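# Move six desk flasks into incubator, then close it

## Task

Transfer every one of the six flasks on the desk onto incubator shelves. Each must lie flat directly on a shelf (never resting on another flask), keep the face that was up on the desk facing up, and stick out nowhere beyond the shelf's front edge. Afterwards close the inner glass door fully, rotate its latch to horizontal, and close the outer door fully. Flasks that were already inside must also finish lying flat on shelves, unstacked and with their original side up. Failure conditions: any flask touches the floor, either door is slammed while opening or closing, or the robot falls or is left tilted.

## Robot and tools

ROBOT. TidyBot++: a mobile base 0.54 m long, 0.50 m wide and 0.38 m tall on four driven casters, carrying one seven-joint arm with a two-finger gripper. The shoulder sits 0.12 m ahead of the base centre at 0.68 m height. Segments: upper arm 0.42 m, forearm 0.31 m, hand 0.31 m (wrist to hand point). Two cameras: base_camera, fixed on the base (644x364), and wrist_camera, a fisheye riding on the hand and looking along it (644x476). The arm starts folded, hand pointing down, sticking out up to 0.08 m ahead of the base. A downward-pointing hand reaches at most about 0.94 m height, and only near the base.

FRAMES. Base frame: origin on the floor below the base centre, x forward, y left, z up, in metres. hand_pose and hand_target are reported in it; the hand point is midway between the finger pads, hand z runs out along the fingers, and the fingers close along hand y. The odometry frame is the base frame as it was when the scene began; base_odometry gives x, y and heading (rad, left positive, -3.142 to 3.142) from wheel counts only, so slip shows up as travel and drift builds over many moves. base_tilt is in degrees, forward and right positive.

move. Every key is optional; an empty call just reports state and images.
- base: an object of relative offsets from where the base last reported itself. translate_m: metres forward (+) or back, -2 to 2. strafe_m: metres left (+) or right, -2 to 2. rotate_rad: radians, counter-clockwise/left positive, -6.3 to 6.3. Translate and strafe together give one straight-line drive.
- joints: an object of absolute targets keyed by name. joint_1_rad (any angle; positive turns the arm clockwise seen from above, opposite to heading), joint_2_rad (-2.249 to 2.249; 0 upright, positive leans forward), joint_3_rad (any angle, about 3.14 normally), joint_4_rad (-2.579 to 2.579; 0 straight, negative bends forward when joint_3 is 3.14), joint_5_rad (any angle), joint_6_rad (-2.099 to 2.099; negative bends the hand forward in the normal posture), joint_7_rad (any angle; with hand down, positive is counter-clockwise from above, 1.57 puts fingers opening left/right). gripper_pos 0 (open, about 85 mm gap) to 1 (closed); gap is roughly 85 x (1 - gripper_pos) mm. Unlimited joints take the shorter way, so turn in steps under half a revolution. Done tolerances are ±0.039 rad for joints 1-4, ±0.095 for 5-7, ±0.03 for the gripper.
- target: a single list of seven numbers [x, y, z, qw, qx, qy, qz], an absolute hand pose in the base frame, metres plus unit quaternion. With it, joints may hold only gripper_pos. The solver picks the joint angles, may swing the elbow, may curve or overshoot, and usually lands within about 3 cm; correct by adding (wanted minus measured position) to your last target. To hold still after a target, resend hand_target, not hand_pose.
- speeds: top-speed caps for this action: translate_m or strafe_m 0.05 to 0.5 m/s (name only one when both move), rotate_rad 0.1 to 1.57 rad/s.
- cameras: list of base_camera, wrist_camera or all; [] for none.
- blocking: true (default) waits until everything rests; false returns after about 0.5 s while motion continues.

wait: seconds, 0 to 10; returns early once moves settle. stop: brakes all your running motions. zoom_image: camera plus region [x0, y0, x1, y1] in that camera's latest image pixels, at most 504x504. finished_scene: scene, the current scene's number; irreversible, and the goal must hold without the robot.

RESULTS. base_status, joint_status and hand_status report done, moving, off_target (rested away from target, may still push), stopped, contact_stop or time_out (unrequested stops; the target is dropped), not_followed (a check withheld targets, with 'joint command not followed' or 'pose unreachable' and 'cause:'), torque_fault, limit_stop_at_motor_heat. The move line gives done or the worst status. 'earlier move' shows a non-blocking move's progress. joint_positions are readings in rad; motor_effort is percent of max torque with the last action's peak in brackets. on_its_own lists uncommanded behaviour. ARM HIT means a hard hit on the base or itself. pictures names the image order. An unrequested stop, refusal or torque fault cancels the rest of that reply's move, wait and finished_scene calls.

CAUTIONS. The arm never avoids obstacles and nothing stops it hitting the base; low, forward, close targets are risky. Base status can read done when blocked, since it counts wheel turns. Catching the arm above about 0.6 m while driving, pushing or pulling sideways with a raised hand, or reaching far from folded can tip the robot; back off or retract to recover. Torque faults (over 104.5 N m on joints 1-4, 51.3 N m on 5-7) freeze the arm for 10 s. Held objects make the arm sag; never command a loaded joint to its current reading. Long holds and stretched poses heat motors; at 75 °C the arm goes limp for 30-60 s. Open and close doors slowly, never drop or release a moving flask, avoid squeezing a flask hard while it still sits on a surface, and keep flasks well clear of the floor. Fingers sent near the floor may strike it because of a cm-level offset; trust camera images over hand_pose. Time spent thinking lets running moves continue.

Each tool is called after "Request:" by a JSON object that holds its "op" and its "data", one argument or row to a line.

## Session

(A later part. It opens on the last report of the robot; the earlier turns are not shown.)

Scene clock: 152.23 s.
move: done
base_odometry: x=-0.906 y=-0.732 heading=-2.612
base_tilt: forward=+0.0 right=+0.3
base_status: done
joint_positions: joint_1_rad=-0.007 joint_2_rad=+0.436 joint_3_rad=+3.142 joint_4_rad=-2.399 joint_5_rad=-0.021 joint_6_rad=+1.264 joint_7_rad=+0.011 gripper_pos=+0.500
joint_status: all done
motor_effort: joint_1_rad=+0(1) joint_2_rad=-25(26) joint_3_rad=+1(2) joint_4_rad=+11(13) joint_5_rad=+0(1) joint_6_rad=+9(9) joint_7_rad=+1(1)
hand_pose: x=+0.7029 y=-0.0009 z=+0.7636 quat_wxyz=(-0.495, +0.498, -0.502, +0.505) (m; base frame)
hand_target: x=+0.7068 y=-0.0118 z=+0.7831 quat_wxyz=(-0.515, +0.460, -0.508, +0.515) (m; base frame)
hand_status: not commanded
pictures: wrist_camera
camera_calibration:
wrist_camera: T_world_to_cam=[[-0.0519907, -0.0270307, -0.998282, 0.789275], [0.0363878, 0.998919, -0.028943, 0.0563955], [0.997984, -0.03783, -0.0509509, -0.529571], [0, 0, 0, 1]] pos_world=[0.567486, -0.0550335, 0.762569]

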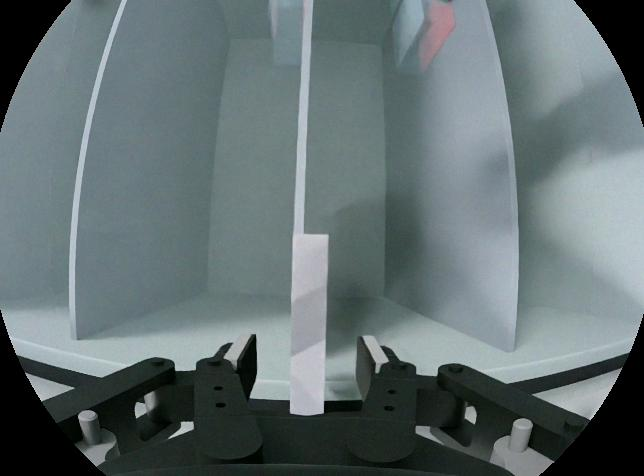

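Request:
{"op": "move", "data": {

}}

Scene clock: 170.03 s.
base_odometry: x=-0.906 y=-0.732 heading=-2.612
base_tilt: forward=+0.0 right=+0.3
base_status: done
joint_positions: joint_1_rad=-0.007 joint_2_rad=+0.436 joint_3_rad=+3.142 joint_4_rad=-2.399 joint_5_rad=-0.021 joint_6_rad=+1.264 joint_7_rad=+0.011 gripper_pos=+0.500
joint_status: all done
motor_effort: joint_1_rad=-1(1) joint_2_rad=-25(26) joint_3_rad=+1(2) joint_4_rad=+11(13) joint_5_rad=+0(1) joint_6_rad=+9(9) joint_7_rad=+1(1)
hand_pose: x=+0.7029 y=-0.0009 z=+0.7636 quat_wxyz=(-0.495, +0.498, -0.502, +0.505) (m; base frame)
hand_target: x=+0.7068 y=-0.0118 z=+0.7831 quat_wxyz=(-0.515, +0.460, -0.508, +0.515) (m; base frame)
hand_status: not commanded
pictures: base_camera, wrist_camera
camera_calibration:
wrist_camera: T_world_to_cam=[[-0.0518911, -0.0270357, -0.998287, 0.789222], [0.0363907, 0.998918, -0.0289444, 0.0563949], [0.997989, -0.0378303, -0.0508511, -0.52965], [0, 0, 0, 1]] pos_world=[0.567486, -0.0550335, 0.762569]

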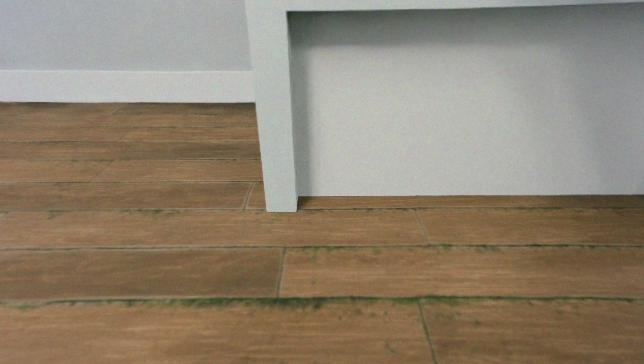

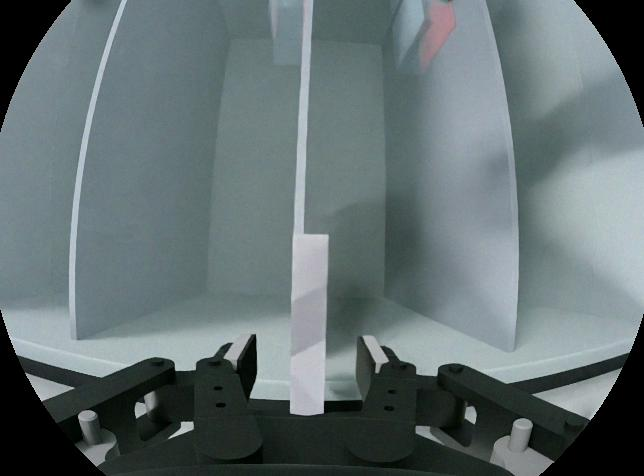

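Request:
{"op": "move", "data": {
  "base": {"translate_m": 0.024},
  "speeds": {"translate_m": 0.05},
  "cameras": ["wrist_camera"]
}}

Request:
{"op": "move", "data": {
  "joints": {"gripper_pos": 0.75},
  "cameras": ["wrist_camera"]
}}

Scene clock: 172.03 s.
move: done
base_odometry: x=-0.927 y=-0.744 heading=-2.612
base_tilt: forward=+0.0 right=+0.3
base_status: done
joint_positions: joint_1_rad=-0.007 joint_2_rad=+0.436 joint_3_rad=+3.142 joint_4_rad=-2.398 joint_5_rad=-0.021 joint_6_rad=+1.264 joint_7_rad=+0.011 gripper_pos=+0.500
joint_status: not commanded
motor_effort: joint_1_rad=+0(1) joint_2_rad=-25(27) joint_3_rad=+1(2) joint_4_rad=+12(13) joint_5_rad=+0(0) joint_6_rad=+9(9) joint_7_rad=+1(1)
hand_pose: x=+0.7032 y=-0.0009 z=+0.7639 quat_wxyz=(-0.496, +0.498, -0.502, +0.505) (m; base frame)
hand_target: x=+0.7068 y=-0.0118 z=+0.7831 quat_wxyz=(-0.515, +0.460, -0.508, +0.515) (m; base frame)
hand_status: not commanded
pictures: wrist_camera
camera_calibration:
wrist_camera: T_world_to_cam=[[-0.0509943, -0.0270811, -0.998332, 0.788961], [0.0364167, 0.998917, -0.0289571, 0.0563847], [0.998035, -0.0378326, -0.0499529, -0.530651], [0, 0, 0, 1]] pos_world=[0.567787, -0.0550336, 0.76277]

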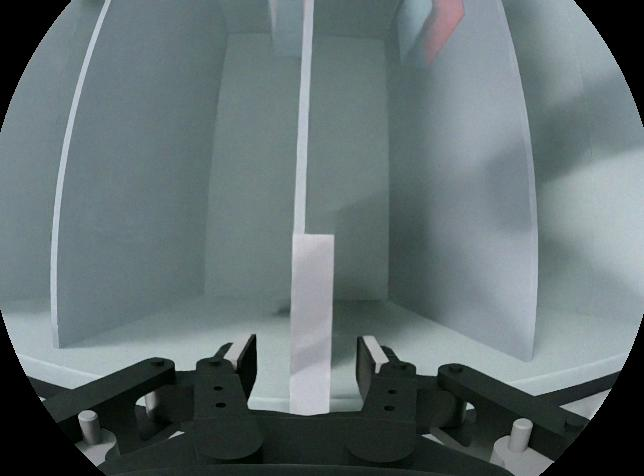

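Scene clock: 172.70 s.
move: done
base_odometry: x=-0.927 y=-0.744 heading=-2.612
base_tilt: forward=+0.0 right=+0.3
base_status: not commanded
joint_positions: joint_1_rad=-0.007 joint_2_rad=+0.436 joint_3_rad=+3.142 joint_4_rad=-2.398 joint_5_rad=-0.021 joint_6_rad=+1.264 joint_7_rad=+0.011 gripper_pos=+0.750
joint_status: all done
motor_effort: joint_1_rad=+0(1) joint_2_rad=-25(25) joint_3_rad=+1(1) joint_4_rad=+11(12) joint_5_rad=-1(1) joint_6_rad=+9(9) joint_7_rad=+1(1)
hand_pose: x=+0.7032 y=-0.0009 z=+0.7639 quat_wxyz=(-0.496, +0.498, -0.502, +0.505) (m; base frame)
hand_target: x=+0.7068 y=-0.0118 z=+0.7831 quat_wxyz=(-0.515, +0.460, -0.508, +0.515) (m; base frame)
hand_status: not commanded
pictures: wrist_camera
camera_calibration:
wrist_camera: T_world_to_cam=[[-0.0508947, -0.0270862, -0.998337, 0.788908], [0.0364196, 0.998917, -0.0289586, 0.0563841], [0.99804, -0.0378328, -0.0498531, -0.53073], [0, 0, 0, 1]] pos_world=[0.567787, -0.0550336, 0.76277]

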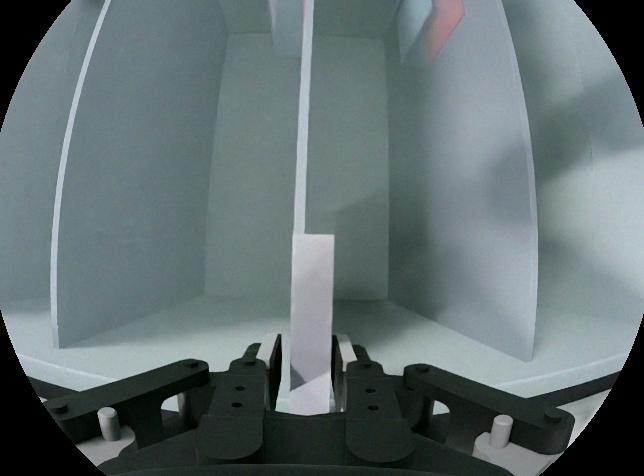

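Request:
{"op": "move", "data": {
  "joints": {"joint_7_rad": 0.5},
  "cameras": ["wrist_camera"]
}}

Request:
{"op": "move", "data": {
  "joints": {"joint_7_rad": 1.0},
  "cameras": ["wrist_camera"]
}}

Scene clock: 175.70 s.
move: done
base_odometry: x=-0.927 y=-0.744 heading=-2.612
base_tilt: forward=+0.0 right=+0.3
base_status: not commanded
joint_positions: joint_1_rad=-0.007 joint_2_rad=+0.438 joint_3_rad=+3.142 joint_4_rad=-2.398 joint_5_rad=-0.021 joint_6_rad=+1.266 joint_7_rad=+0.461 gripper_pos=+0.750
joint_status: all done
motor_effort: joint_1_rad=+0(1) joint_2_rad=-26(29) joint_3_rad=+2(2) joint_4_rad=+11(14) joint_5_rad=-1(1) joint_6_rad=+9(12) joint_7_rad=+1(3)
hand_pose: x=+0.7034 y=-0.0009 z=+0.7633 quat_wxyz=(-0.370, +0.597, -0.378, +0.603) (m; base frame)
hand_target: x=+0.7068 y=-0.0118 z=+0.7831 quat_wxyz=(-0.362, +0.577, -0.370, +0.632) (m; base frame)
hand_status: not commanded
pictures: wrist_camera
camera_calibration:
wrist_camera: T_world_to_cam=[[-0.0568136, -0.45858, -0.886835, 0.706938], [0.0353646, 0.886788, -0.460821, 0.386539], [0.997758, -0.0575434, -0.0341642, -0.542805], [0, 0, 0, 1]] pos_world=[0.568082, -0.0498257, 0.786518]

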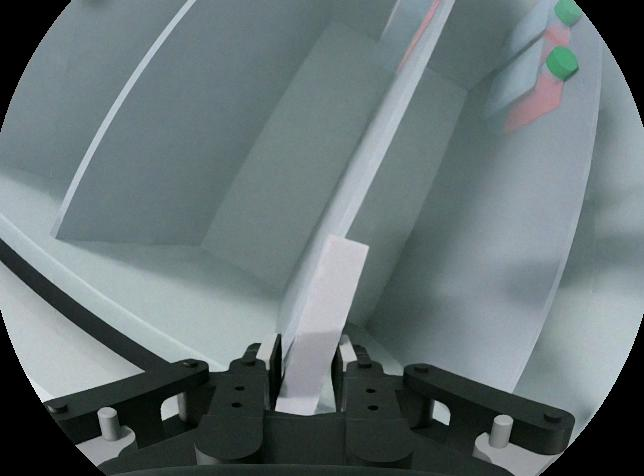

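Scene clock: 176.97 s.
move: done
base_odometry: x=-0.927 y=-0.744 heading=-2.612
base_tilt: forward=+0.0 right=+0.3
base_status: not commanded
joint_positions: joint_1_rad=-0.007 joint_2_rad=+0.438 joint_3_rad=+3.142 joint_4_rad=-2.397 joint_5_rad=-0.021 joint_6_rad=+1.272 joint_7_rad=+0.957 gripper_pos=+0.750
joint_status: all done
motor_effort: joint_1_rad=+0(1) joint_2_rad=-24(25) joint_3_rad=+2(2) joint_4_rad=+11(12) joint_5_rad=-1(1) joint_6_rad=+8(9) joint_7_rad=+1(2)
hand_pose: x=+0.7035 y=-0.0009 z=+0.7651 quat_wxyz=(-0.212, +0.670, -0.219, +0.677) (m; base frame)
hand_target: x=+0.7068 y=-0.0118 z=+0.7831 quat_wxyz=(-0.195, +0.650, -0.215, +0.702) (m; base frame)
hand_status: not commanded
pictures: wrist_camera
camera_calibration:
wrist_camera: T_world_to_cam=[[-0.0587514, -0.824869, -0.562262, 0.461248], [0.036108, 0.561111, -0.826953, 0.66669], [0.997619, -0.0688868, -0.00318166, -0.566402], [0, 0, 0, 1]] pos_world=[0.56808, -0.0326348, 0.808862]

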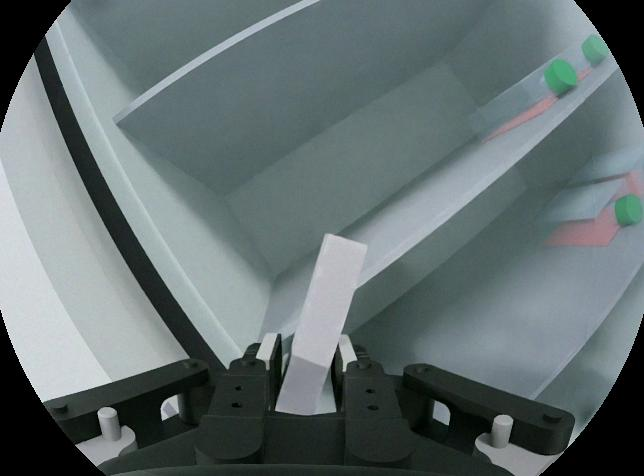

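Request:
{"op": "move", "data": {
  "joints": {"joint_7_rad": 1.5},
  "cameras": ["wrist_camera"]
}}

Request:
{"op": "move", "data": {
  "joints": {"joint_7_rad": 1.8},
  "cameras": ["wrist_camera"]
}}

Scene clock: 179.10 s.
move: done
base_odometry: x=-0.927 y=-0.744 heading=-2.612
base_tilt: forward=+0.0 right=+0.3
base_status: not commanded
joint_positions: joint_1_rad=-0.008 joint_2_rad=+0.438 joint_3_rad=+3.142 joint_4_rad=-2.397 joint_5_rad=-0.021 joint_6_rad=+1.273 joint_7_rad=+1.458 gripper_pos=+0.750
joint_status: all done
motor_effort: joint_1_rad=+0(3) joint_2_rad=-25(26) joint_3_rad=+1(4) joint_4_rad=+11(12) joint_5_rad=+0(3) joint_6_rad=+9(10) joint_7_rad=+1(1)
hand_pose: x=+0.7036 y=-0.0005 z=+0.7654 quat_wxyz=(-0.038, +0.703, -0.046, +0.709) (m; base frame)
hand_target: x=+0.7068 y=-0.0118 z=+0.7831 quat_wxyz=(-0.015, +0.683, -0.048, +0.728) (m; base frame)
hand_status: not commanded
pictures: wrist_camera
camera_calibration:
wrist_camera: T_world_to_cam=[[-0.0632618, -0.993267, -0.0970448, 0.108813], [0.0320946, 0.0951645, -0.994944, 0.797967], [0.997481, -0.0660565, 0.0258582, -0.588686], [0, 0, 0, 1]] pos_world=[0.568476, -0.00674425, 0.819715]

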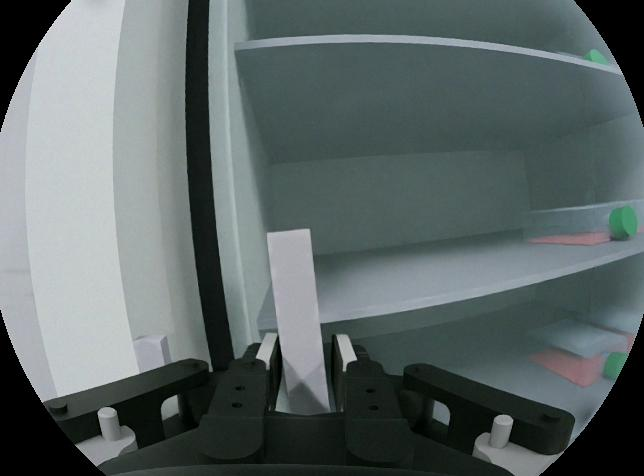

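Scene clock: 180.17 s.
move: done
base_odometry: x=-0.927 y=-0.744 heading=-2.612
base_tilt: forward=+0.0 right=+0.3
base_status: not commanded
joint_positions: joint_1_rad=-0.008 joint_2_rad=+0.438 joint_3_rad=+3.142 joint_4_rad=-2.397 joint_5_rad=-0.021 joint_6_rad=+1.273 joint_7_rad=+1.766 gripper_pos=+0.750
joint_status: all done
motor_effort: joint_1_rad=-1(1) joint_2_rad=-25(26) joint_3_rad=+1(1) joint_4_rad=+11(12) joint_5_rad=+0(1) joint_6_rad=+9(9) joint_7_rad=+1(1)
hand_pose: x=+0.7036 y=-0.0005 z=+0.7654 quat_wxyz=(+0.072, +0.702, +0.062, +0.706) (m; base frame)
hand_target: x=+0.7068 y=-0.0118 z=+0.7831 quat_wxyz=(+0.094, +0.683, +0.055, +0.722) (m; base frame)
hand_status: not commanded
pictures: wrist_camera
camera_calibration:
wrist_camera: T_world_to_cam=[[-0.0654174, -0.975598, 0.209593, -0.12441], [0.0281328, -0.211763, -0.976916, 0.786787], [0.997461, -0.0580109, 0.0412993, -0.600472], [0, 0, 0, 1]] pos_world=[0.568675, 0.0104038, 0.8195]

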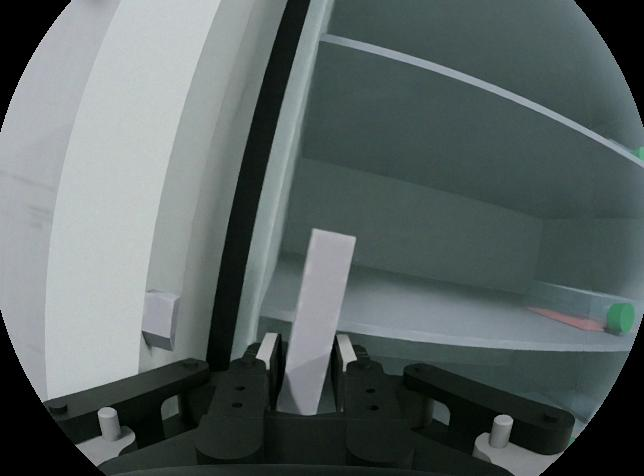

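Request:
{"op": "move", "data": {
  "joints": {"joint_7_rad": 1.53},
  "cameras": ["wrist_camera"]
}}

Request:
{"op": "move", "data": {
  "joints": {"gripper_pos": 0.86},
  "cameras": ["wrist_camera"]
}}

Scene clock: 187.50 s.
move: done
base_odometry: x=-0.927 y=-0.744 heading=-2.612
base_tilt: forward=+0.0 right=+0.3
base_status: not commanded
joint_positions: joint_1_rad=-0.008 joint_2_rad=+0.438 joint_3_rad=+3.142 joint_4_rad=-2.397 joint_5_rad=-0.021 joint_6_rad=+1.273 joint_7_rad=+1.545 gripper_pos=+0.750
joint_status: all done
motor_effort: joint_1_rad=+0(1) joint_2_rad=-26(26) joint_3_rad=+1(2) joint_4_rad=+11(12) joint_5_rad=+0(1) joint_6_rad=+9(9) joint_7_rad=+1(2)
hand_pose: x=+0.7036 y=-0.0005 z=+0.7654 quat_wxyz=(-0.007, +0.704, -0.016, +0.710) (m; base frame)
hand_target: x=+0.7068 y=-0.0118 z=+0.7831 quat_wxyz=(-0.004, +0.684, -0.038, +0.729) (m; base frame)
hand_status: not commanded
pictures: wrist_camera
camera_calibration:
wrist_camera: T_world_to_cam=[[-0.0639784, -0.997899, -0.0102081, 0.0428072], [0.0310676, 0.00823249, -0.999483, 0.802127], [0.997468, -0.0642625, 0.0304757, -0.592157], [0, 0, 0, 1]] pos_world=[0.568476, -0.00193966, 0.820196]

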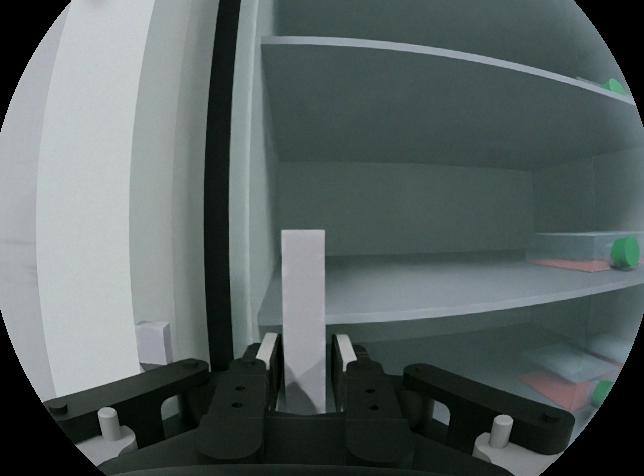

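Scene clock: 188.03 s.
move: done
base_odometry: x=-0.926 y=-0.744 heading=-2.612
base_tilt: forward=+0.0 right=+0.3
base_status: not commanded
joint_positions: joint_1_rad=-0.008 joint_2_rad=+0.438 joint_3_rad=+3.141 joint_4_rad=-2.397 joint_5_rad=-0.021 joint_6_rad=+1.273 joint_7_rad=+1.545 gripper_pos=+0.842
joint_status: all done
motor_effort: joint_1_rad=+0(2) joint_2_rad=-26(26) joint_3_rad=+1(4) joint_4_rad=+11(11) joint_5_rad=-1(4) joint_6_rad=+8(9) joint_7_rad=+0(1)
hand_pose: x=+0.7036 y=+0.0001 z=+0.7655 quat_wxyz=(-0.007, +0.704, -0.016, +0.710) (m; base frame)
hand_target: x=+0.7068 y=-0.0118 z=+0.7831 quat_wxyz=(-0.004, +0.684, -0.038, +0.729) (m; base frame)
hand_status: not commanded
pictures: wrist_camera
camera_calibration:
wrist_camera: T_world_to_cam=[[-0.0629633, -0.997961, -0.0104698, 0.0428443], [0.0311695, 0.00851918, -0.999478, 0.802062], [0.997529, -0.0632567, 0.0305695, -0.592242], [0, 0, 0, 1]] pos_world=[0.568477, -0.0015393, 0.820196]

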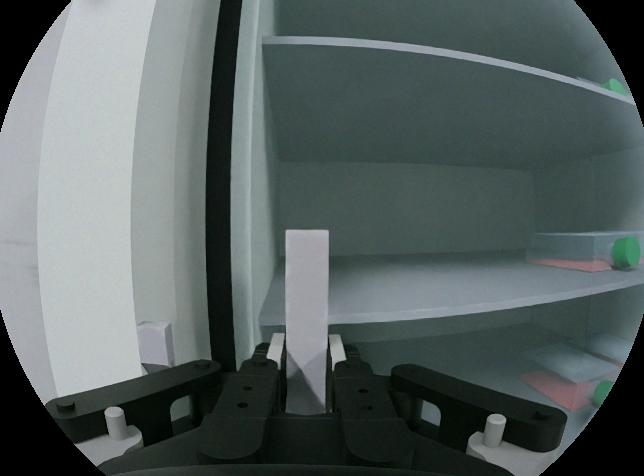

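Request:
{"op": "move", "data": {
  "base": {"translate_m": -0.0876, "strafe_m": -0.1569, "rotate_rad": 0.2},
  "speeds": {"translate_m": 0.13, "rotate_rad": 0.145},
  "cameras": ["wrist_camera"]
}}

Scene clock: 198.80 s.
move: done
base_odometry: x=-0.930 y=-0.564 heading=-2.412
base_tilt: forward=+0.0 right=+0.3
base_status: done
joint_positions: joint_1_rad=-0.002 joint_2_rad=+0.440 joint_3_rad=+3.142 joint_4_rad=-2.395 joint_5_rad=-0.022 joint_6_rad=+1.273 joint_7_rad=+1.545 gripper_pos=+0.842
joint_status: not commanded
motor_effort: joint_1_rad=-1(5) joint_2_rad=-27(28) joint_3_rad=+1(3) joint_4_rad=+12(15) joint_5_rad=-1(4) joint_6_rad=+10(12) joint_7_rad=+0(1)
hand_pose: x=+0.7042 y=-0.0042 z=+0.7655 quat_wxyz=(-0.005, +0.704, -0.018, +0.710) (m; base frame)
hand_target: x=+0.7068 y=-0.0118 z=+0.7831 quat_wxyz=(-0.004, +0.684, -0.038, +0.729) (m; base frame)
hand_status: not commanded
pictures: wrist_camera
camera_calibration:
wrist_camera: T_world_to_cam=[[-0.0709589, -0.997423, -0.0105564, 0.0444085], [0.0317431, 0.00831974, -0.999461, 0.801729], [0.996974, -0.0712558, 0.031071, -0.593162], [0, 0, 0, 1]] pos_world=[0.569069, -0.0046423, 0.820196]

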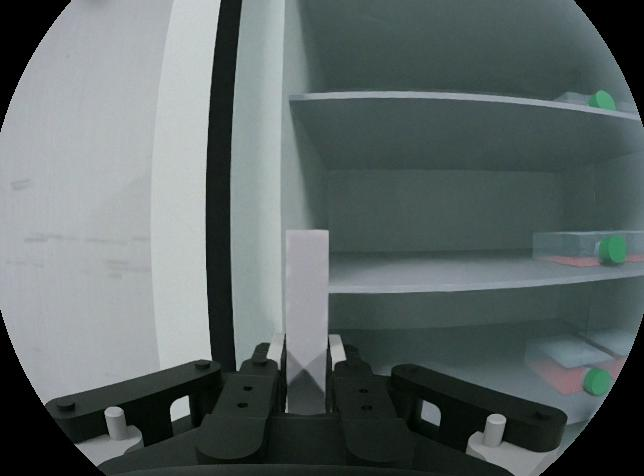

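Request:
{"op": "move", "data": {
  "base": {"translate_m": -0.0866, "strafe_m": -0.159, "rotate_rad": 0.2},
  "speeds": {"translate_m": 0.13, "rotate_rad": 0.145},
  "cameras": ["wrist_camera"]
}}

Request:
{"op": "move", "data": {
  "base": {"translate_m": -0.0866, "strafe_m": -0.159, "rotate_rad": 0.2},
  "speeds": {"translate_m": 0.13, "rotate_rad": 0.145}
}}

Scene clock: 202.73 s.
move: done
base_odometry: x=-0.972 y=-0.388 heading=-2.211
base_tilt: forward=+0.0 right=+0.3
base_status: done
joint_positions: joint_1_rad=-0.002 joint_2_rad=+0.441 joint_3_rad=+3.142 joint_4_rad=-2.394 joint_5_rad=-0.023 joint_6_rad=+1.273 joint_7_rad=+1.545 gripper_pos=+0.842
joint_status: not commanded
motor_effort: joint_1_rad=+0(6) joint_2_rad=-26(29) joint_3_rad=+1(3) joint_4_rad=+12(15) joint_5_rad=+0(4) joint_6_rad=+10(12) joint_7_rad=+0(1)
hand_pose: x=+0.7046 y=-0.0047 z=+0.7654 quat_wxyz=(-0.004, +0.704, -0.019, +0.710) (m; base frame)
hand_target: x=+0.7068 y=-0.0118 z=+0.7831 quat_wxyz=(-0.004, +0.684, -0.038, +0.729) (m; base frame)
hand_status: not commanded
pictures: wrist_camera
camera_calibration:
wrist_camera: T_world_to_cam=[[-0.0722432, -0.997328, -0.010849, 0.045008], [0.0321703, 0.00854169, -0.999446, 0.801365], [0.996868, -0.0725521, 0.0314673, -0.593856], [0, 0, 0, 1]] pos_world=[0.569468, -0.0050428, 0.820096]

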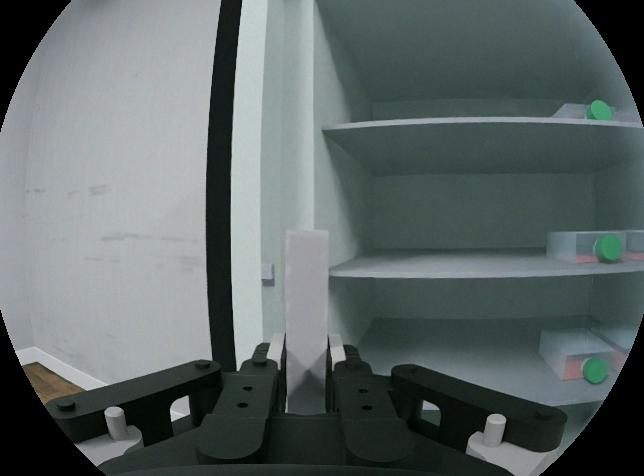

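Scene clock: 204.77 s.
move: done
base_odometry: x=-1.047 y=-0.223 heading=-2.011
base_tilt: forward=+0.0 right=+0.4
base_status: done
joint_positions: joint_1_rad=-0.003 joint_2_rad=+0.441 joint_3_rad=+3.141 joint_4_rad=-2.394 joint_5_rad=-0.024 joint_6_rad=+1.273 joint_7_rad=+1.545 gripper_pos=+0.842
joint_status: not commanded
motor_effort: joint_1_rad=+0(5) joint_2_rad=-26(28) joint_3_rad=+2(3) joint_4_rad=+12(15) joint_5_rad=-1(3) joint_6_rad=+10(12) joint_7_rad=+0(1)
hand_pose: x=+0.7048 y=-0.0040 z=+0.7654 quat_wxyz=(-0.005, +0.704, -0.019, +0.710) (m; base frame)
hand_target: x=+0.7068 y=-0.0118 z=+0.7831 quat_wxyz=(-0.004, +0.684, -0.038, +0.729) (m; base frame)
hand_status: not commanded
pictures: base_camera, wrist_camera
camera_calibration:
wrist_camera: T_world_to_cam=[[-0.0715082, -0.997373, -0.0115226, 0.0457463], [0.0322996, 0.00923065, -0.999436, 0.801177], [0.996917, -0.07184, 0.0315547, -0.594006], [0, 0, 0, 1]] pos_world=[0.569568, -0.00444259, 0.819996]

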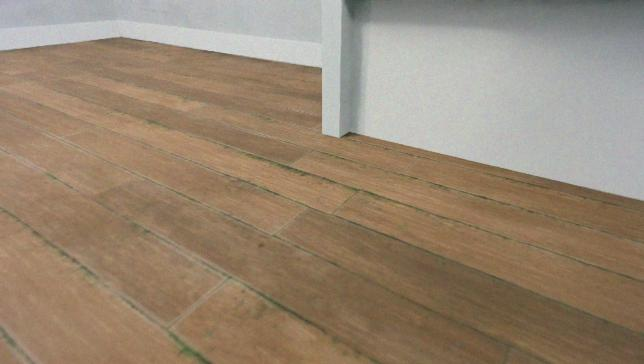

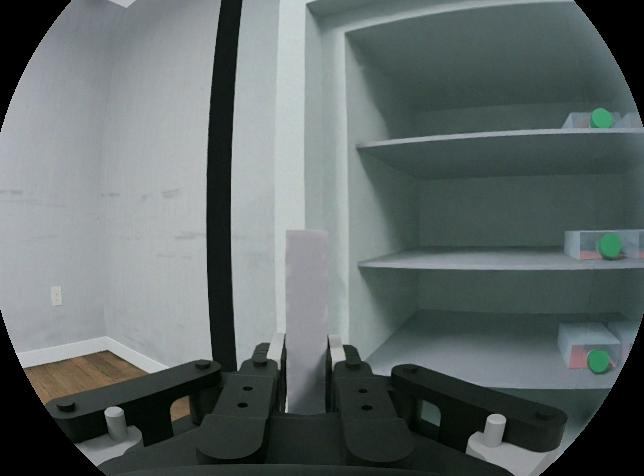

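Request:
{"op": "move", "data": {
  "joints": {"gripper_pos": 0.5},
  "cameras": ["wrist_camera"]
}}

Request:
{"op": "move", "data": {
  "base": {"translate_m": -0.2},
  "speeds": {"translate_m": 0.2},
  "cameras": ["wrist_camera"]
}}

Scene clock: 216.43 s.
move: done
base_odometry: x=-1.047 y=-0.223 heading=-2.011
base_tilt: forward=+0.0 right=+0.4
base_status: not commanded
joint_positions: joint_1_rad=-0.003 joint_2_rad=+0.441 joint_3_rad=+3.141 joint_4_rad=-2.394 joint_5_rad=-0.024 joint_6_rad=+1.273 joint_7_rad=+1.545 gripper_pos=+0.500
joint_status: all done
motor_effort: joint_1_rad=+0(1) joint_2_rad=-25(27) joint_3_rad=+1(2) joint_4_rad=+11(12) joint_5_rad=-1(1) joint_6_rad=+9(10) joint_7_rad=+0(1)
hand_pose: x=+0.7048 y=-0.0040 z=+0.7654 quat_wxyz=(-0.005, +0.704, -0.019, +0.710) (m; base frame)
hand_target: x=+0.7068 y=-0.0118 z=+0.7831 quat_wxyz=(-0.004, +0.684, -0.038, +0.729) (m; base frame)
hand_status: not commanded
pictures: wrist_camera
camera_calibration:
wrist_camera: T_world_to_cam=[[-0.0715079, -0.997373, -0.0115283, 0.0457509], [0.0322999, 0.00923632, -0.999436, 0.801177], [0.996917, -0.0718399, 0.0315546, -0.594006], [0, 0, 0, 1]] pos_world=[0.569568, -0.00444259, 0.819996]

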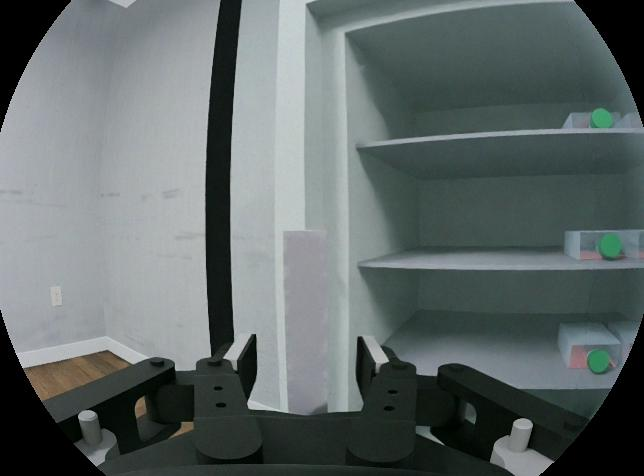

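Scene clock: 218.20 s.
move: done
base_odometry: x=-0.962 y=-0.042 heading=-2.011
base_tilt: forward=+0.0 right=+0.3
base_status: done
joint_positions: joint_1_rad=-0.003 joint_2_rad=+0.438 joint_3_rad=+3.141 joint_4_rad=-2.393 joint_5_rad=-0.024 joint_6_rad=+1.273 joint_7_rad=+1.545 gripper_pos=+0.500
joint_status: not commanded
motor_effort: joint_1_rad=+0(1) joint_2_rad=-25(28) joint_3_rad=+1(2) joint_4_rad=+11(13) joint_5_rad=+0(1) joint_6_rad=+9(10) joint_7_rad=+1(1)
hand_pose: x=+0.7047 y=-0.0040 z=+0.7672 quat_wxyz=(-0.005, +0.703, -0.019, +0.711) (m; base frame)
hand_target: x=+0.7068 y=-0.0118 z=+0.7831 quat_wxyz=(-0.004, +0.684, -0.038, +0.729) (m; base frame)
hand_status: not commanded
pictures: wrist_camera
camera_calibration:
wrist_camera: T_world_to_cam=[[-0.0714738, -0.997373, -0.0117513, 0.0459093], [0.0355086, 0.00922972, -0.999327, 0.800671], [0.99681, -0.0718429, 0.0347557, -0.59632], [0, 0, 0, 1]] pos_world=[0.569268, -0.0044426, 0.821397]

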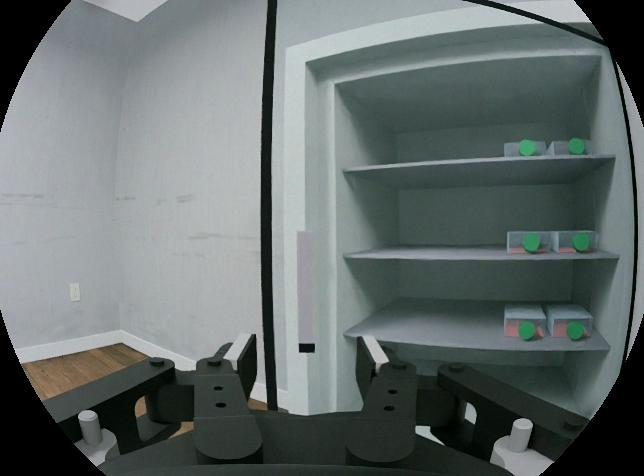

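Request:
{"op": "move", "data": {
  "base": {"translate_m": 0.287, "strafe_m": 0.6825, "rotate_rad": -0.602},
  "speeds": {"translate_m": 0.35, "rotate_rad": 0.4},
  "joints": {"joint_2_rad": -0.04, "joint_4_rad": -1.69, "joint_6_rad": -0.326, "joint_7_rad": 1.57, "joint_5_rad": 0.0, "joint_1_rad": 0.0, "gripper_pos": 1.0}
}}

Scene clock: 227.80 s.
move: done
base_odometry: x=-0.467 y=-0.593 heading=-2.613
base_tilt: forward=+0.0 right=+0.3
base_status: done
joint_positions: joint_1_rad=-0.001 joint_2_rad=-0.043 joint_3_rad=+3.139 joint_4_rad=-1.711 joint_5_rad=-0.024 joint_6_rad=-0.266 joint_7_rad=+1.545 gripper_pos=+0.999
joint_status: all done
motor_effort: joint_1_rad=+0(3) joint_2_rad=-19(28) joint_3_rad=+2(4) joint_4_rad=+23(24) joint_5_rad=+0(1) joint_6_rad=+8(10) joint_7_rad=+1(2)
hand_pose: x=+0.7046 y=+0.0057 z=+0.9615 quat_wxyz=(-0.018, +0.823, -0.017, +0.568) (m; base frame)
hand_target: x=+0.7016 y=+0.0023 z=+0.9546 quat_wxyz=(-0.001, +0.835, +0.000, +0.550) (m; base frame)
hand_status: not commanded
pictures: base_camera, wrist_camera
camera_calibration:
wrist_camera: T_world_to_cam=[[-0.0479304, -0.998809, -0.00907365, 0.0386885], [-0.333045, 0.0245449, -0.942592, 1.19975], [0.941692, -0.0421569, -0.333825, -0.209382], [0, 0, 0, 1]] pos_world=[0.5986, 0.000367683, 1.06133]

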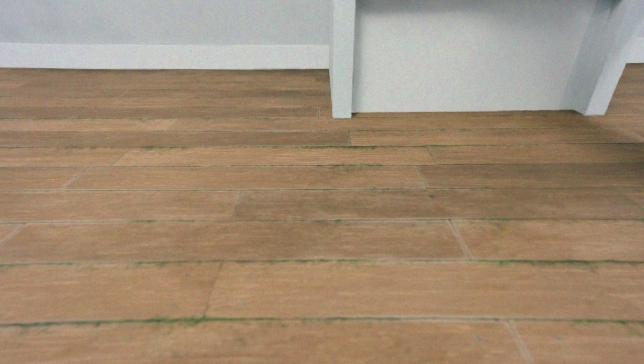

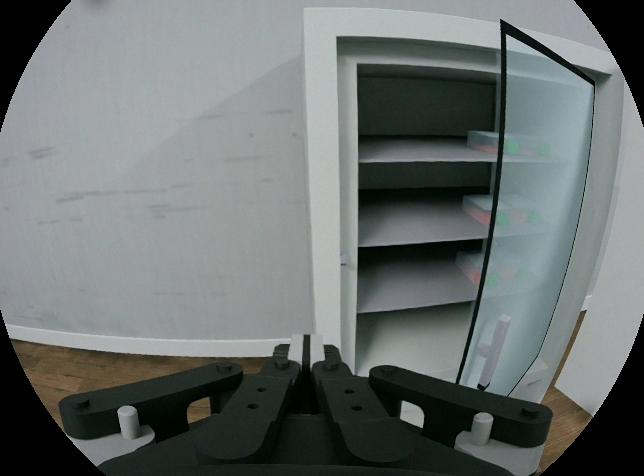

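Request:
{"op": "move", "data": {
  "base": {"translate_m": 0.215},
  "speeds": {"translate_m": 0.25},
  "cameras": ["wrist_camera"]
}}

Request:
{"op": "move", "data": {
  "base": {"translate_m": -0.008, "strafe_m": -0.19},
  "speeds": {"strafe_m": 0.12},
  "cameras": ["wrist_camera"]
}}

Scene clock: 239.17 s.
move: done
base_odometry: x=-0.653 y=-0.701 heading=-2.613
base_tilt: forward=+0.0 right=+0.3
base_status: done
joint_positions: joint_1_rad=-0.001 joint_2_rad=-0.040 joint_3_rad=+3.139 joint_4_rad=-1.710 joint_5_rad=-0.024 joint_6_rad=-0.270 joint_7_rad=+1.545 gripper_pos=+0.999
joint_status: not commanded
motor_effort: joint_1_rad=+0(2) joint_2_rad=-20(22) joint_3_rad=+2(2) joint_4_rad=+23(24) joint_5_rad=-1(1) joint_6_rad=+8(9) joint_7_rad=+1(1)
hand_pose: x=+0.7053 y=+0.0057 z=+0.9590 quat_wxyz=(-0.018, +0.825, -0.017, +0.565) (m; base frame)
hand_target: x=+0.7016 y=+0.0023 z=+0.9546 quat_wxyz=(-0.001, +0.835, +0.000, +0.550) (m; base frame)
hand_status: not commanded
pictures: wrist_camera
camera_calibration:
wrist_camera: T_world_to_cam=[[-0.0478915, -0.998814, -0.0088172, 0.0384395], [-0.338737, 0.0245449, -0.940561, 1.19975], [0.939662, -0.0420582, -0.33951, -0.203965], [0, 0, 0, 1]] pos_world=[0.599899, 0.000367723, 1.05953]

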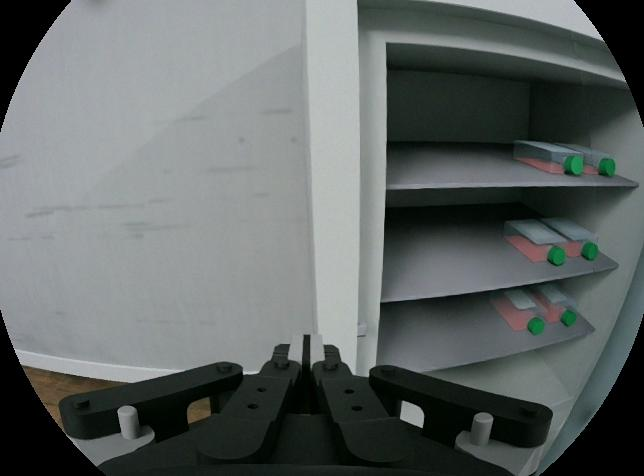

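Scene clock: 241.33 s.
move: done
base_odometry: x=-0.742 y=-0.533 heading=-2.613
base_tilt: forward=+0.0 right=+0.3
base_status: done
joint_positions: joint_1_rad=-0.031 joint_2_rad=-0.047 joint_3_rad=+3.107 joint_4_rad=-1.710 joint_5_rad=-0.024 joint_6_rad=-0.285 joint_7_rad=+1.545 gripper_pos=+0.999
joint_status: not commanded
motor_effort: joint_1_rad=+6(9) joint_2_rad=-17(20) joint_3_rad=+7(11) joint_4_rad=+24(25) joint_5_rad=+1(2) joint_6_rad=+10(11) joint_7_rad=+1(1)
hand_pose: x=+0.6997 y=+0.0423 z=+0.9589 quat_wxyz=(-0.035, +0.827, +0.009, +0.561) (m; base frame)
hand_target: x=+0.7016 y=+0.0023 z=+0.9546 quat_wxyz=(-0.001, +0.835, +0.000, +0.550) (m; base frame)
hand_status: not commanded
pictures: wrist_camera
camera_calibration:
wrist_camera: T_world_to_cam=[[0.0144336, -0.999872, -0.00691643, 0.0293274], [-0.346712, 0.0014833, -0.937971, 1.2009], [0.937861, 0.0159363, -0.346646, -0.191512], [0, 0, 0, 1]] pos_world=[0.595556, 0.0305943, 1.06023]

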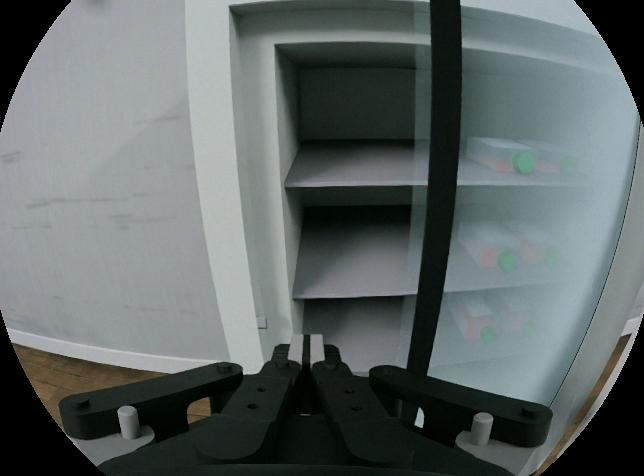

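Request:
{"op": "move", "data": {
  "base": {"translate_m": -0.05, "strafe_m": -0.067},
  "speeds": {"strafe_m": 0.12},
  "cameras": ["wrist_camera"]
}}

Request:
{"op": "move", "data": {
  "base": {"translate_m": -0.064, "strafe_m": -0.0755},
  "speeds": {"strafe_m": 0.12},
  "cameras": ["wrist_camera"]
}}

Scene clock: 248.13 s.
move: done
base_odometry: x=-0.732 y=-0.450 heading=-2.613
base_tilt: forward=+0.0 right=+0.3
base_status: done
joint_positions: joint_1_rad=-0.038 joint_2_rad=-0.055 joint_3_rad=+3.101 joint_4_rad=-1.710 joint_5_rad=-0.024 joint_6_rad=-0.300 joint_7_rad=+1.545 gripper_pos=+0.999
joint_status: not commanded
motor_effort: joint_1_rad=+7(15) joint_2_rad=-16(21) joint_3_rad=+9(17) joint_4_rad=+25(27) joint_5_rad=+2(3) joint_6_rad=+11(13) joint_7_rad=+1(1)
hand_pose: x=+0.6952 y=+0.0499 z=+0.9590 quat_wxyz=(-0.038, +0.829, +0.015, +0.558) (m; base frame)
hand_target: x=+0.7016 y=+0.0023 z=+0.9546 quat_wxyz=(-0.001, +0.835, +0.000, +0.550) (m; base frame)
hand_status: not commanded
pictures: wrist_camera
camera_calibration:
wrist_camera: T_world_to_cam=[[0.0278248, -0.999595, -0.00604925, 0.0268359], [-0.35351, -0.00417942, -0.935421, 1.20199], [0.935017, 0.0281664, -0.353483, -0.179356], [0, 0, 0, 1]] pos_world=[0.591868, 0.0369004, 1.06113]

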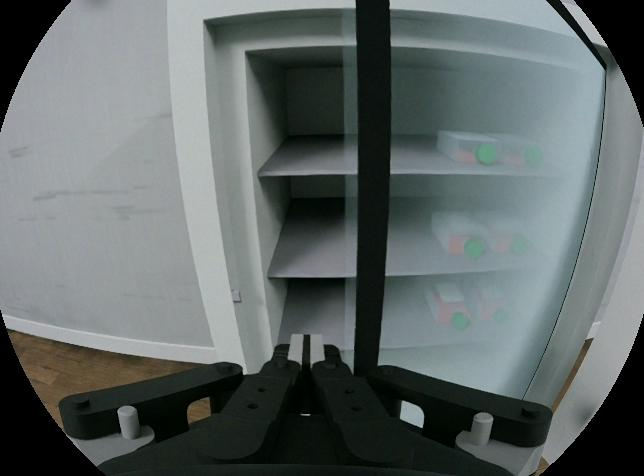

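Scene clock: 249.60 s.
move: done
base_odometry: x=-0.715 y=-0.353 heading=-2.612
base_tilt: forward=+0.0 right=+0.3
base_status: done
joint_positions: joint_1_rad=-0.042 joint_2_rad=-0.059 joint_3_rad=+3.098 joint_4_rad=-1.711 joint_5_rad=-0.024 joint_6_rad=-0.307 joint_7_rad=+1.545 gripper_pos=+0.999
joint_status: not commanded
motor_effort: joint_1_rad=+7(11) joint_2_rad=-15(19) joint_3_rad=+10(13) joint_4_rad=+26(28) joint_5_rad=+2(3) joint_6_rad=+12(13) joint_7_rad=+1(1)
hand_pose: x=+0.6926 y=+0.0540 z=+0.9590 quat_wxyz=(-0.040, +0.830, +0.018, +0.556) (m; base frame)
hand_target: x=+0.7016 y=+0.0023 z=+0.9546 quat_wxyz=(-0.001, +0.835, +0.000, +0.550) (m; base frame)
hand_status: not commanded
pictures: wrist_camera
camera_calibration:
wrist_camera: T_world_to_cam=[[0.0350705, -0.99937, -0.00551201, 0.0254453], [-0.356628, -0.00736237, -0.934217, 1.20223], [0.933588, 0.0347292, -0.356662, -0.173436], [0, 0, 0, 1]] pos_world=[0.589774, 0.0403038, 1.06143]

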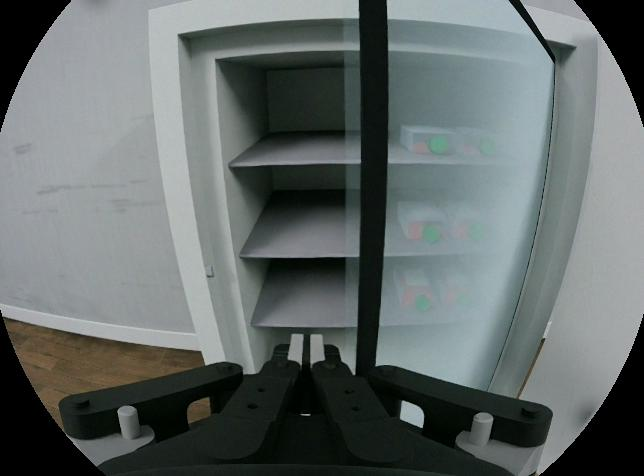

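Request:
{"op": "move", "data": {
  "base": {"translate_m": -0.045, "strafe_m": -0.1},
  "speeds": {"strafe_m": 0.12},
  "cameras": ["wrist_camera"]
}}

Request:
{"op": "move", "data": {
  "base": {"translate_m": -0.025, "strafe_m": -0.105},
  "speeds": {"strafe_m": 0.12},
  "cameras": ["wrist_camera"]
}}

Request:
{"op": "move", "data": {
  "base": {"translate_m": -0.012, "strafe_m": -0.11},
  "speeds": {"strafe_m": 0.12},
  "cameras": ["wrist_camera"]
}}

Scene clock: 257.20 s.
move: done
base_odometry: x=-0.727 y=-0.243 heading=-2.612
base_tilt: forward=+0.0 right=+0.3
base_status: done
joint_positions: joint_1_rad=-0.057 joint_2_rad=-0.075 joint_3_rad=+3.084 joint_4_rad=-1.719 joint_5_rad=-0.024 joint_6_rad=-0.321 joint_7_rad=+1.545 gripper_pos=+0.999
joint_status: not commanded
motor_effort: joint_1_rad=+10(14) joint_2_rad=-12(16) joint_3_rad=+13(16) joint_4_rad=+28(31) joint_5_rad=+3(3) joint_6_rad=+15(17) joint_7_rad=+1(2)
hand_pose: x=+0.6834 y=+0.0699 z=+0.9588 quat_wxyz=(-0.047, +0.831, +0.030, +0.553) (m; base frame)
hand_target: x=+0.7016 y=+0.0023 z=+0.9546 quat_wxyz=(-0.001, +0.835, +0.000, +0.550) (m; base frame)
hand_status: not commanded
pictures: wrist_camera
camera_calibration:
wrist_camera: T_world_to_cam=[[0.0635893, -0.99797, -0.0034168, 0.0200478], [-0.362381, -0.0199001, -0.931818, 1.20147], [0.929858, 0.0604918, -0.362911, -0.158715], [0, 0, 0, 1]] pos_world=[0.581699, 0.0535175, 1.06202]

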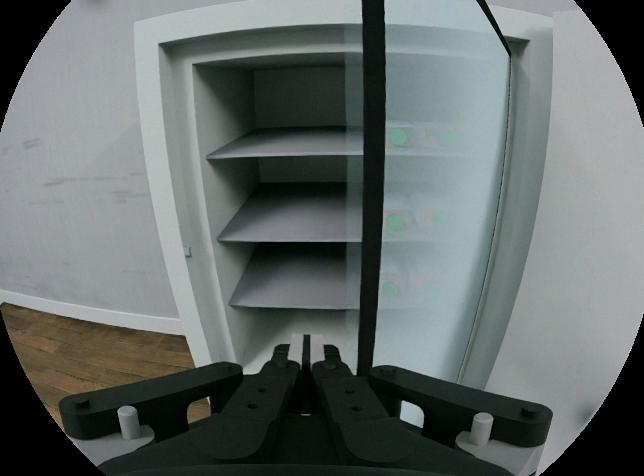

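Scene clock: 258.73 s.
move: done
base_odometry: x=-0.758 y=-0.140 heading=-2.612
base_tilt: forward=-0.1 right=+0.3
base_status: done
joint_positions: joint_1_rad=-0.065 joint_2_rad=-0.105 joint_3_rad=+3.075 joint_4_rad=-1.735 joint_5_rad=-0.024 joint_6_rad=-0.347 joint_7_rad=+1.545 gripper_pos=+0.999
joint_status: not commanded
motor_effort: joint_1_rad=+12(15) joint_2_rad=-5(12) joint_3_rad=+15(18) joint_4_rad=+31(34) joint_5_rad=+3(5) joint_6_rad=+18(21) joint_7_rad=+1(1)
hand_pose: x=+0.6682 y=+0.0788 z=+0.9583 quat_wxyz=(-0.050, +0.834, +0.039, +0.547) (m; base frame)
hand_target: x=+0.7016 y=+0.0023 z=+0.9546 quat_wxyz=(-0.001, +0.835, +0.000, +0.550) (m; base frame)
hand_status: not commanded
pictures: wrist_camera
camera_calibration:
wrist_camera: T_world_to_cam=[[0.0817367, -0.996654, 0.000306798, 0.01416], [-0.373412, -0.0309093, -0.927151, 1.19943], [0.924058, 0.0756676, -0.374688, -0.131368], [0, 0, 0, 1]] pos_world=[0.568114, 0.0611264, 1.06282]

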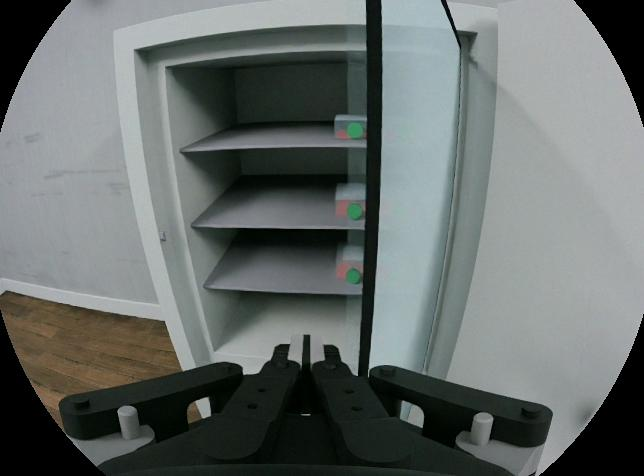

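Scene clock: 260.27 s.
move: done
base_odometry: x=-0.803 y=-0.039 heading=-2.613
base_tilt: forward=-0.1 right=+0.3
base_status: done
joint_positions: joint_1_rad=-0.063 joint_2_rad=-0.133 joint_3_rad=+3.080 joint_4_rad=-1.750 joint_5_rad=-0.024 joint_6_rad=-0.372 joint_7_rad=+1.546 gripper_pos=+0.999
joint_status: not commanded
motor_effort: joint_1_rad=+9(16) joint_2_rad=+3(6) joint_3_rad=+12(19) joint_4_rad=+36(36) joint_5_rad=+3(5) joint_6_rad=+24(25) joint_7_rad=+2(2)
hand_pose: x=+0.6561 y=+0.0733 z=+0.9578 quat_wxyz=(-0.047, +0.838, +0.037, +0.543) (m; base frame)
hand_target: x=+0.7016 y=+0.0023 z=+0.9546 quat_wxyz=(-0.001, +0.835, +0.000, +0.550) (m; base frame)
hand_status: not commanded
pictures: wrist_camera
camera_calibration:
wrist_camera: T_world_to_cam=[[0.0747486, -0.997198, 0.00295977, 0.0116735], [-0.383716, -0.0315021, -0.922913, 1.197], [0.920421, 0.0678508, -0.384996, -0.107202], [0, 0, 0, 1]] pos_world=[0.557107, 0.0566225, 1.06342]

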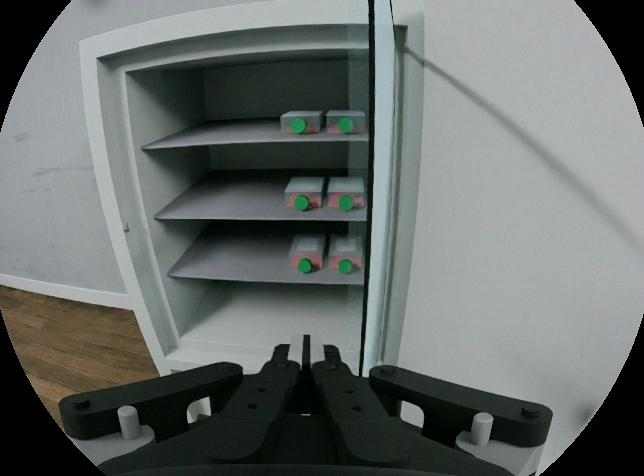

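Request:
{"op": "move", "data": {
  "base": {"translate_m": 0.0, "strafe_m": -0.1},
  "speeds": {"strafe_m": 0.12},
  "cameras": ["wrist_camera"]
}}

Scene clock: 266.03 s.
move: done
base_odometry: x=-0.854 y=+0.048 heading=-2.613
base_tilt: forward=+0.0 right=+0.4
base_status: done
joint_positions: joint_1_rad=+0.005 joint_2_rad=-0.116 joint_3_rad=+3.145 joint_4_rad=-1.735 joint_5_rad=-0.025 joint_6_rad=-0.371 joint_7_rad=+1.547 gripper_pos=+0.999
joint_status: not commanded
motor_effort: joint_1_rad=-2(12) joint_2_rad=-3(9) joint_3_rad=+1(16) joint_4_rad=+30(37) joint_5_rad=+0(4) joint_6_rad=+17(26) joint_7_rad=+2(3)
hand_pose: x=+0.6689 y=-0.0006 z=+0.9579 quat_wxyz=(-0.014, +0.838, -0.021, +0.544) (m; base frame)
hand_target: x=+0.7016 y=+0.0023 z=+0.9546 quat_wxyz=(-0.001, +0.835, +0.000, +0.550) (m; base frame)
hand_status: not commanded
pictures: wrist_camera
camera_calibration:
wrist_camera: T_world_to_cam=[[-0.0572501, -0.998347, -0.00514657, 0.0330984], [-0.385411, 0.0268562, -0.922354, 1.20039], [0.920967, -0.0508213, -0.386311, -0.112977], [0, 0, 0, 1]] pos_world=[0.568587, -0.0049359, 1.06371]

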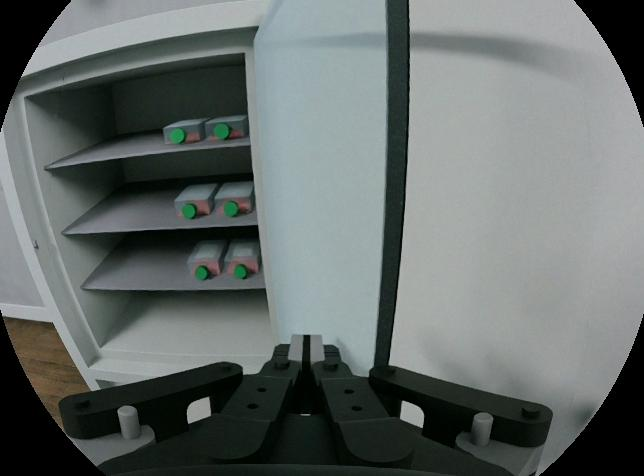

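Request:
{"op": "move", "data": {
  "base": {"strafe_m": 0.43, "translate_m": 0.0},
  "speeds": {"strafe_m": 0.4},
  "cameras": ["wrist_camera"]
}}

Scene clock: 278.60 s.
move: done
base_odometry: x=-0.637 y=-0.324 heading=-2.613
base_tilt: forward=+0.0 right=+0.3
base_status: done
joint_positions: joint_1_rad=-0.007 joint_2_rad=-0.036 joint_3_rad=+3.133 joint_4_rad=-1.701 joint_5_rad=-0.025 joint_6_rad=-0.339 joint_7_rad=+1.547 gripper_pos=+0.999
joint_status: not commanded
motor_effort: joint_1_rad=+0(12) joint_2_rad=-19(23) joint_3_rad=+1(10) joint_4_rad=+23(34) joint_5_rad=-1(3) joint_6_rad=+8(21) joint_7_rad=+1(2)
hand_pose: x=+0.6991 y=+0.0130 z=+0.9420 quat_wxyz=(-0.020, +0.842, -0.011, +0.538) (m; base frame)
hand_target: x=+0.7016 y=+0.0023 z=+0.9546 quat_wxyz=(-0.001, +0.835, +0.000, +0.550) (m; base frame)
hand_status: not commanded
pictures: wrist_camera
camera_calibration:
wrist_camera: T_world_to_cam=[[-0.0340684, -0.999413, -0.0036927, 0.0307984], [-0.398806, 0.0169824, -0.916878, 1.20124], [0.916402, -0.0297639, -0.39915, -0.131271], [0, 0, 0, 1]] pos_world=[0.600407, 0.00647326, 1.04911]

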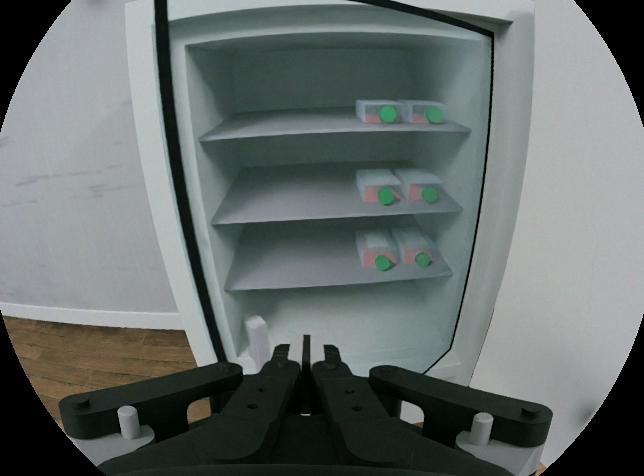

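Request:
{"op": "zoom_image", "data": {
  "camera": "wrist_camera",
  "region": [120, 0, 540, 400]
}}

Scaled by 1.200.

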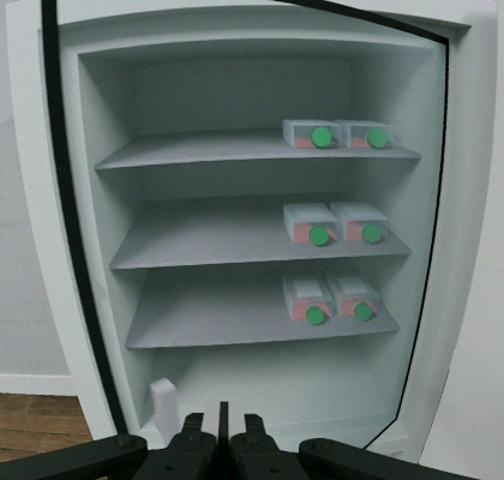

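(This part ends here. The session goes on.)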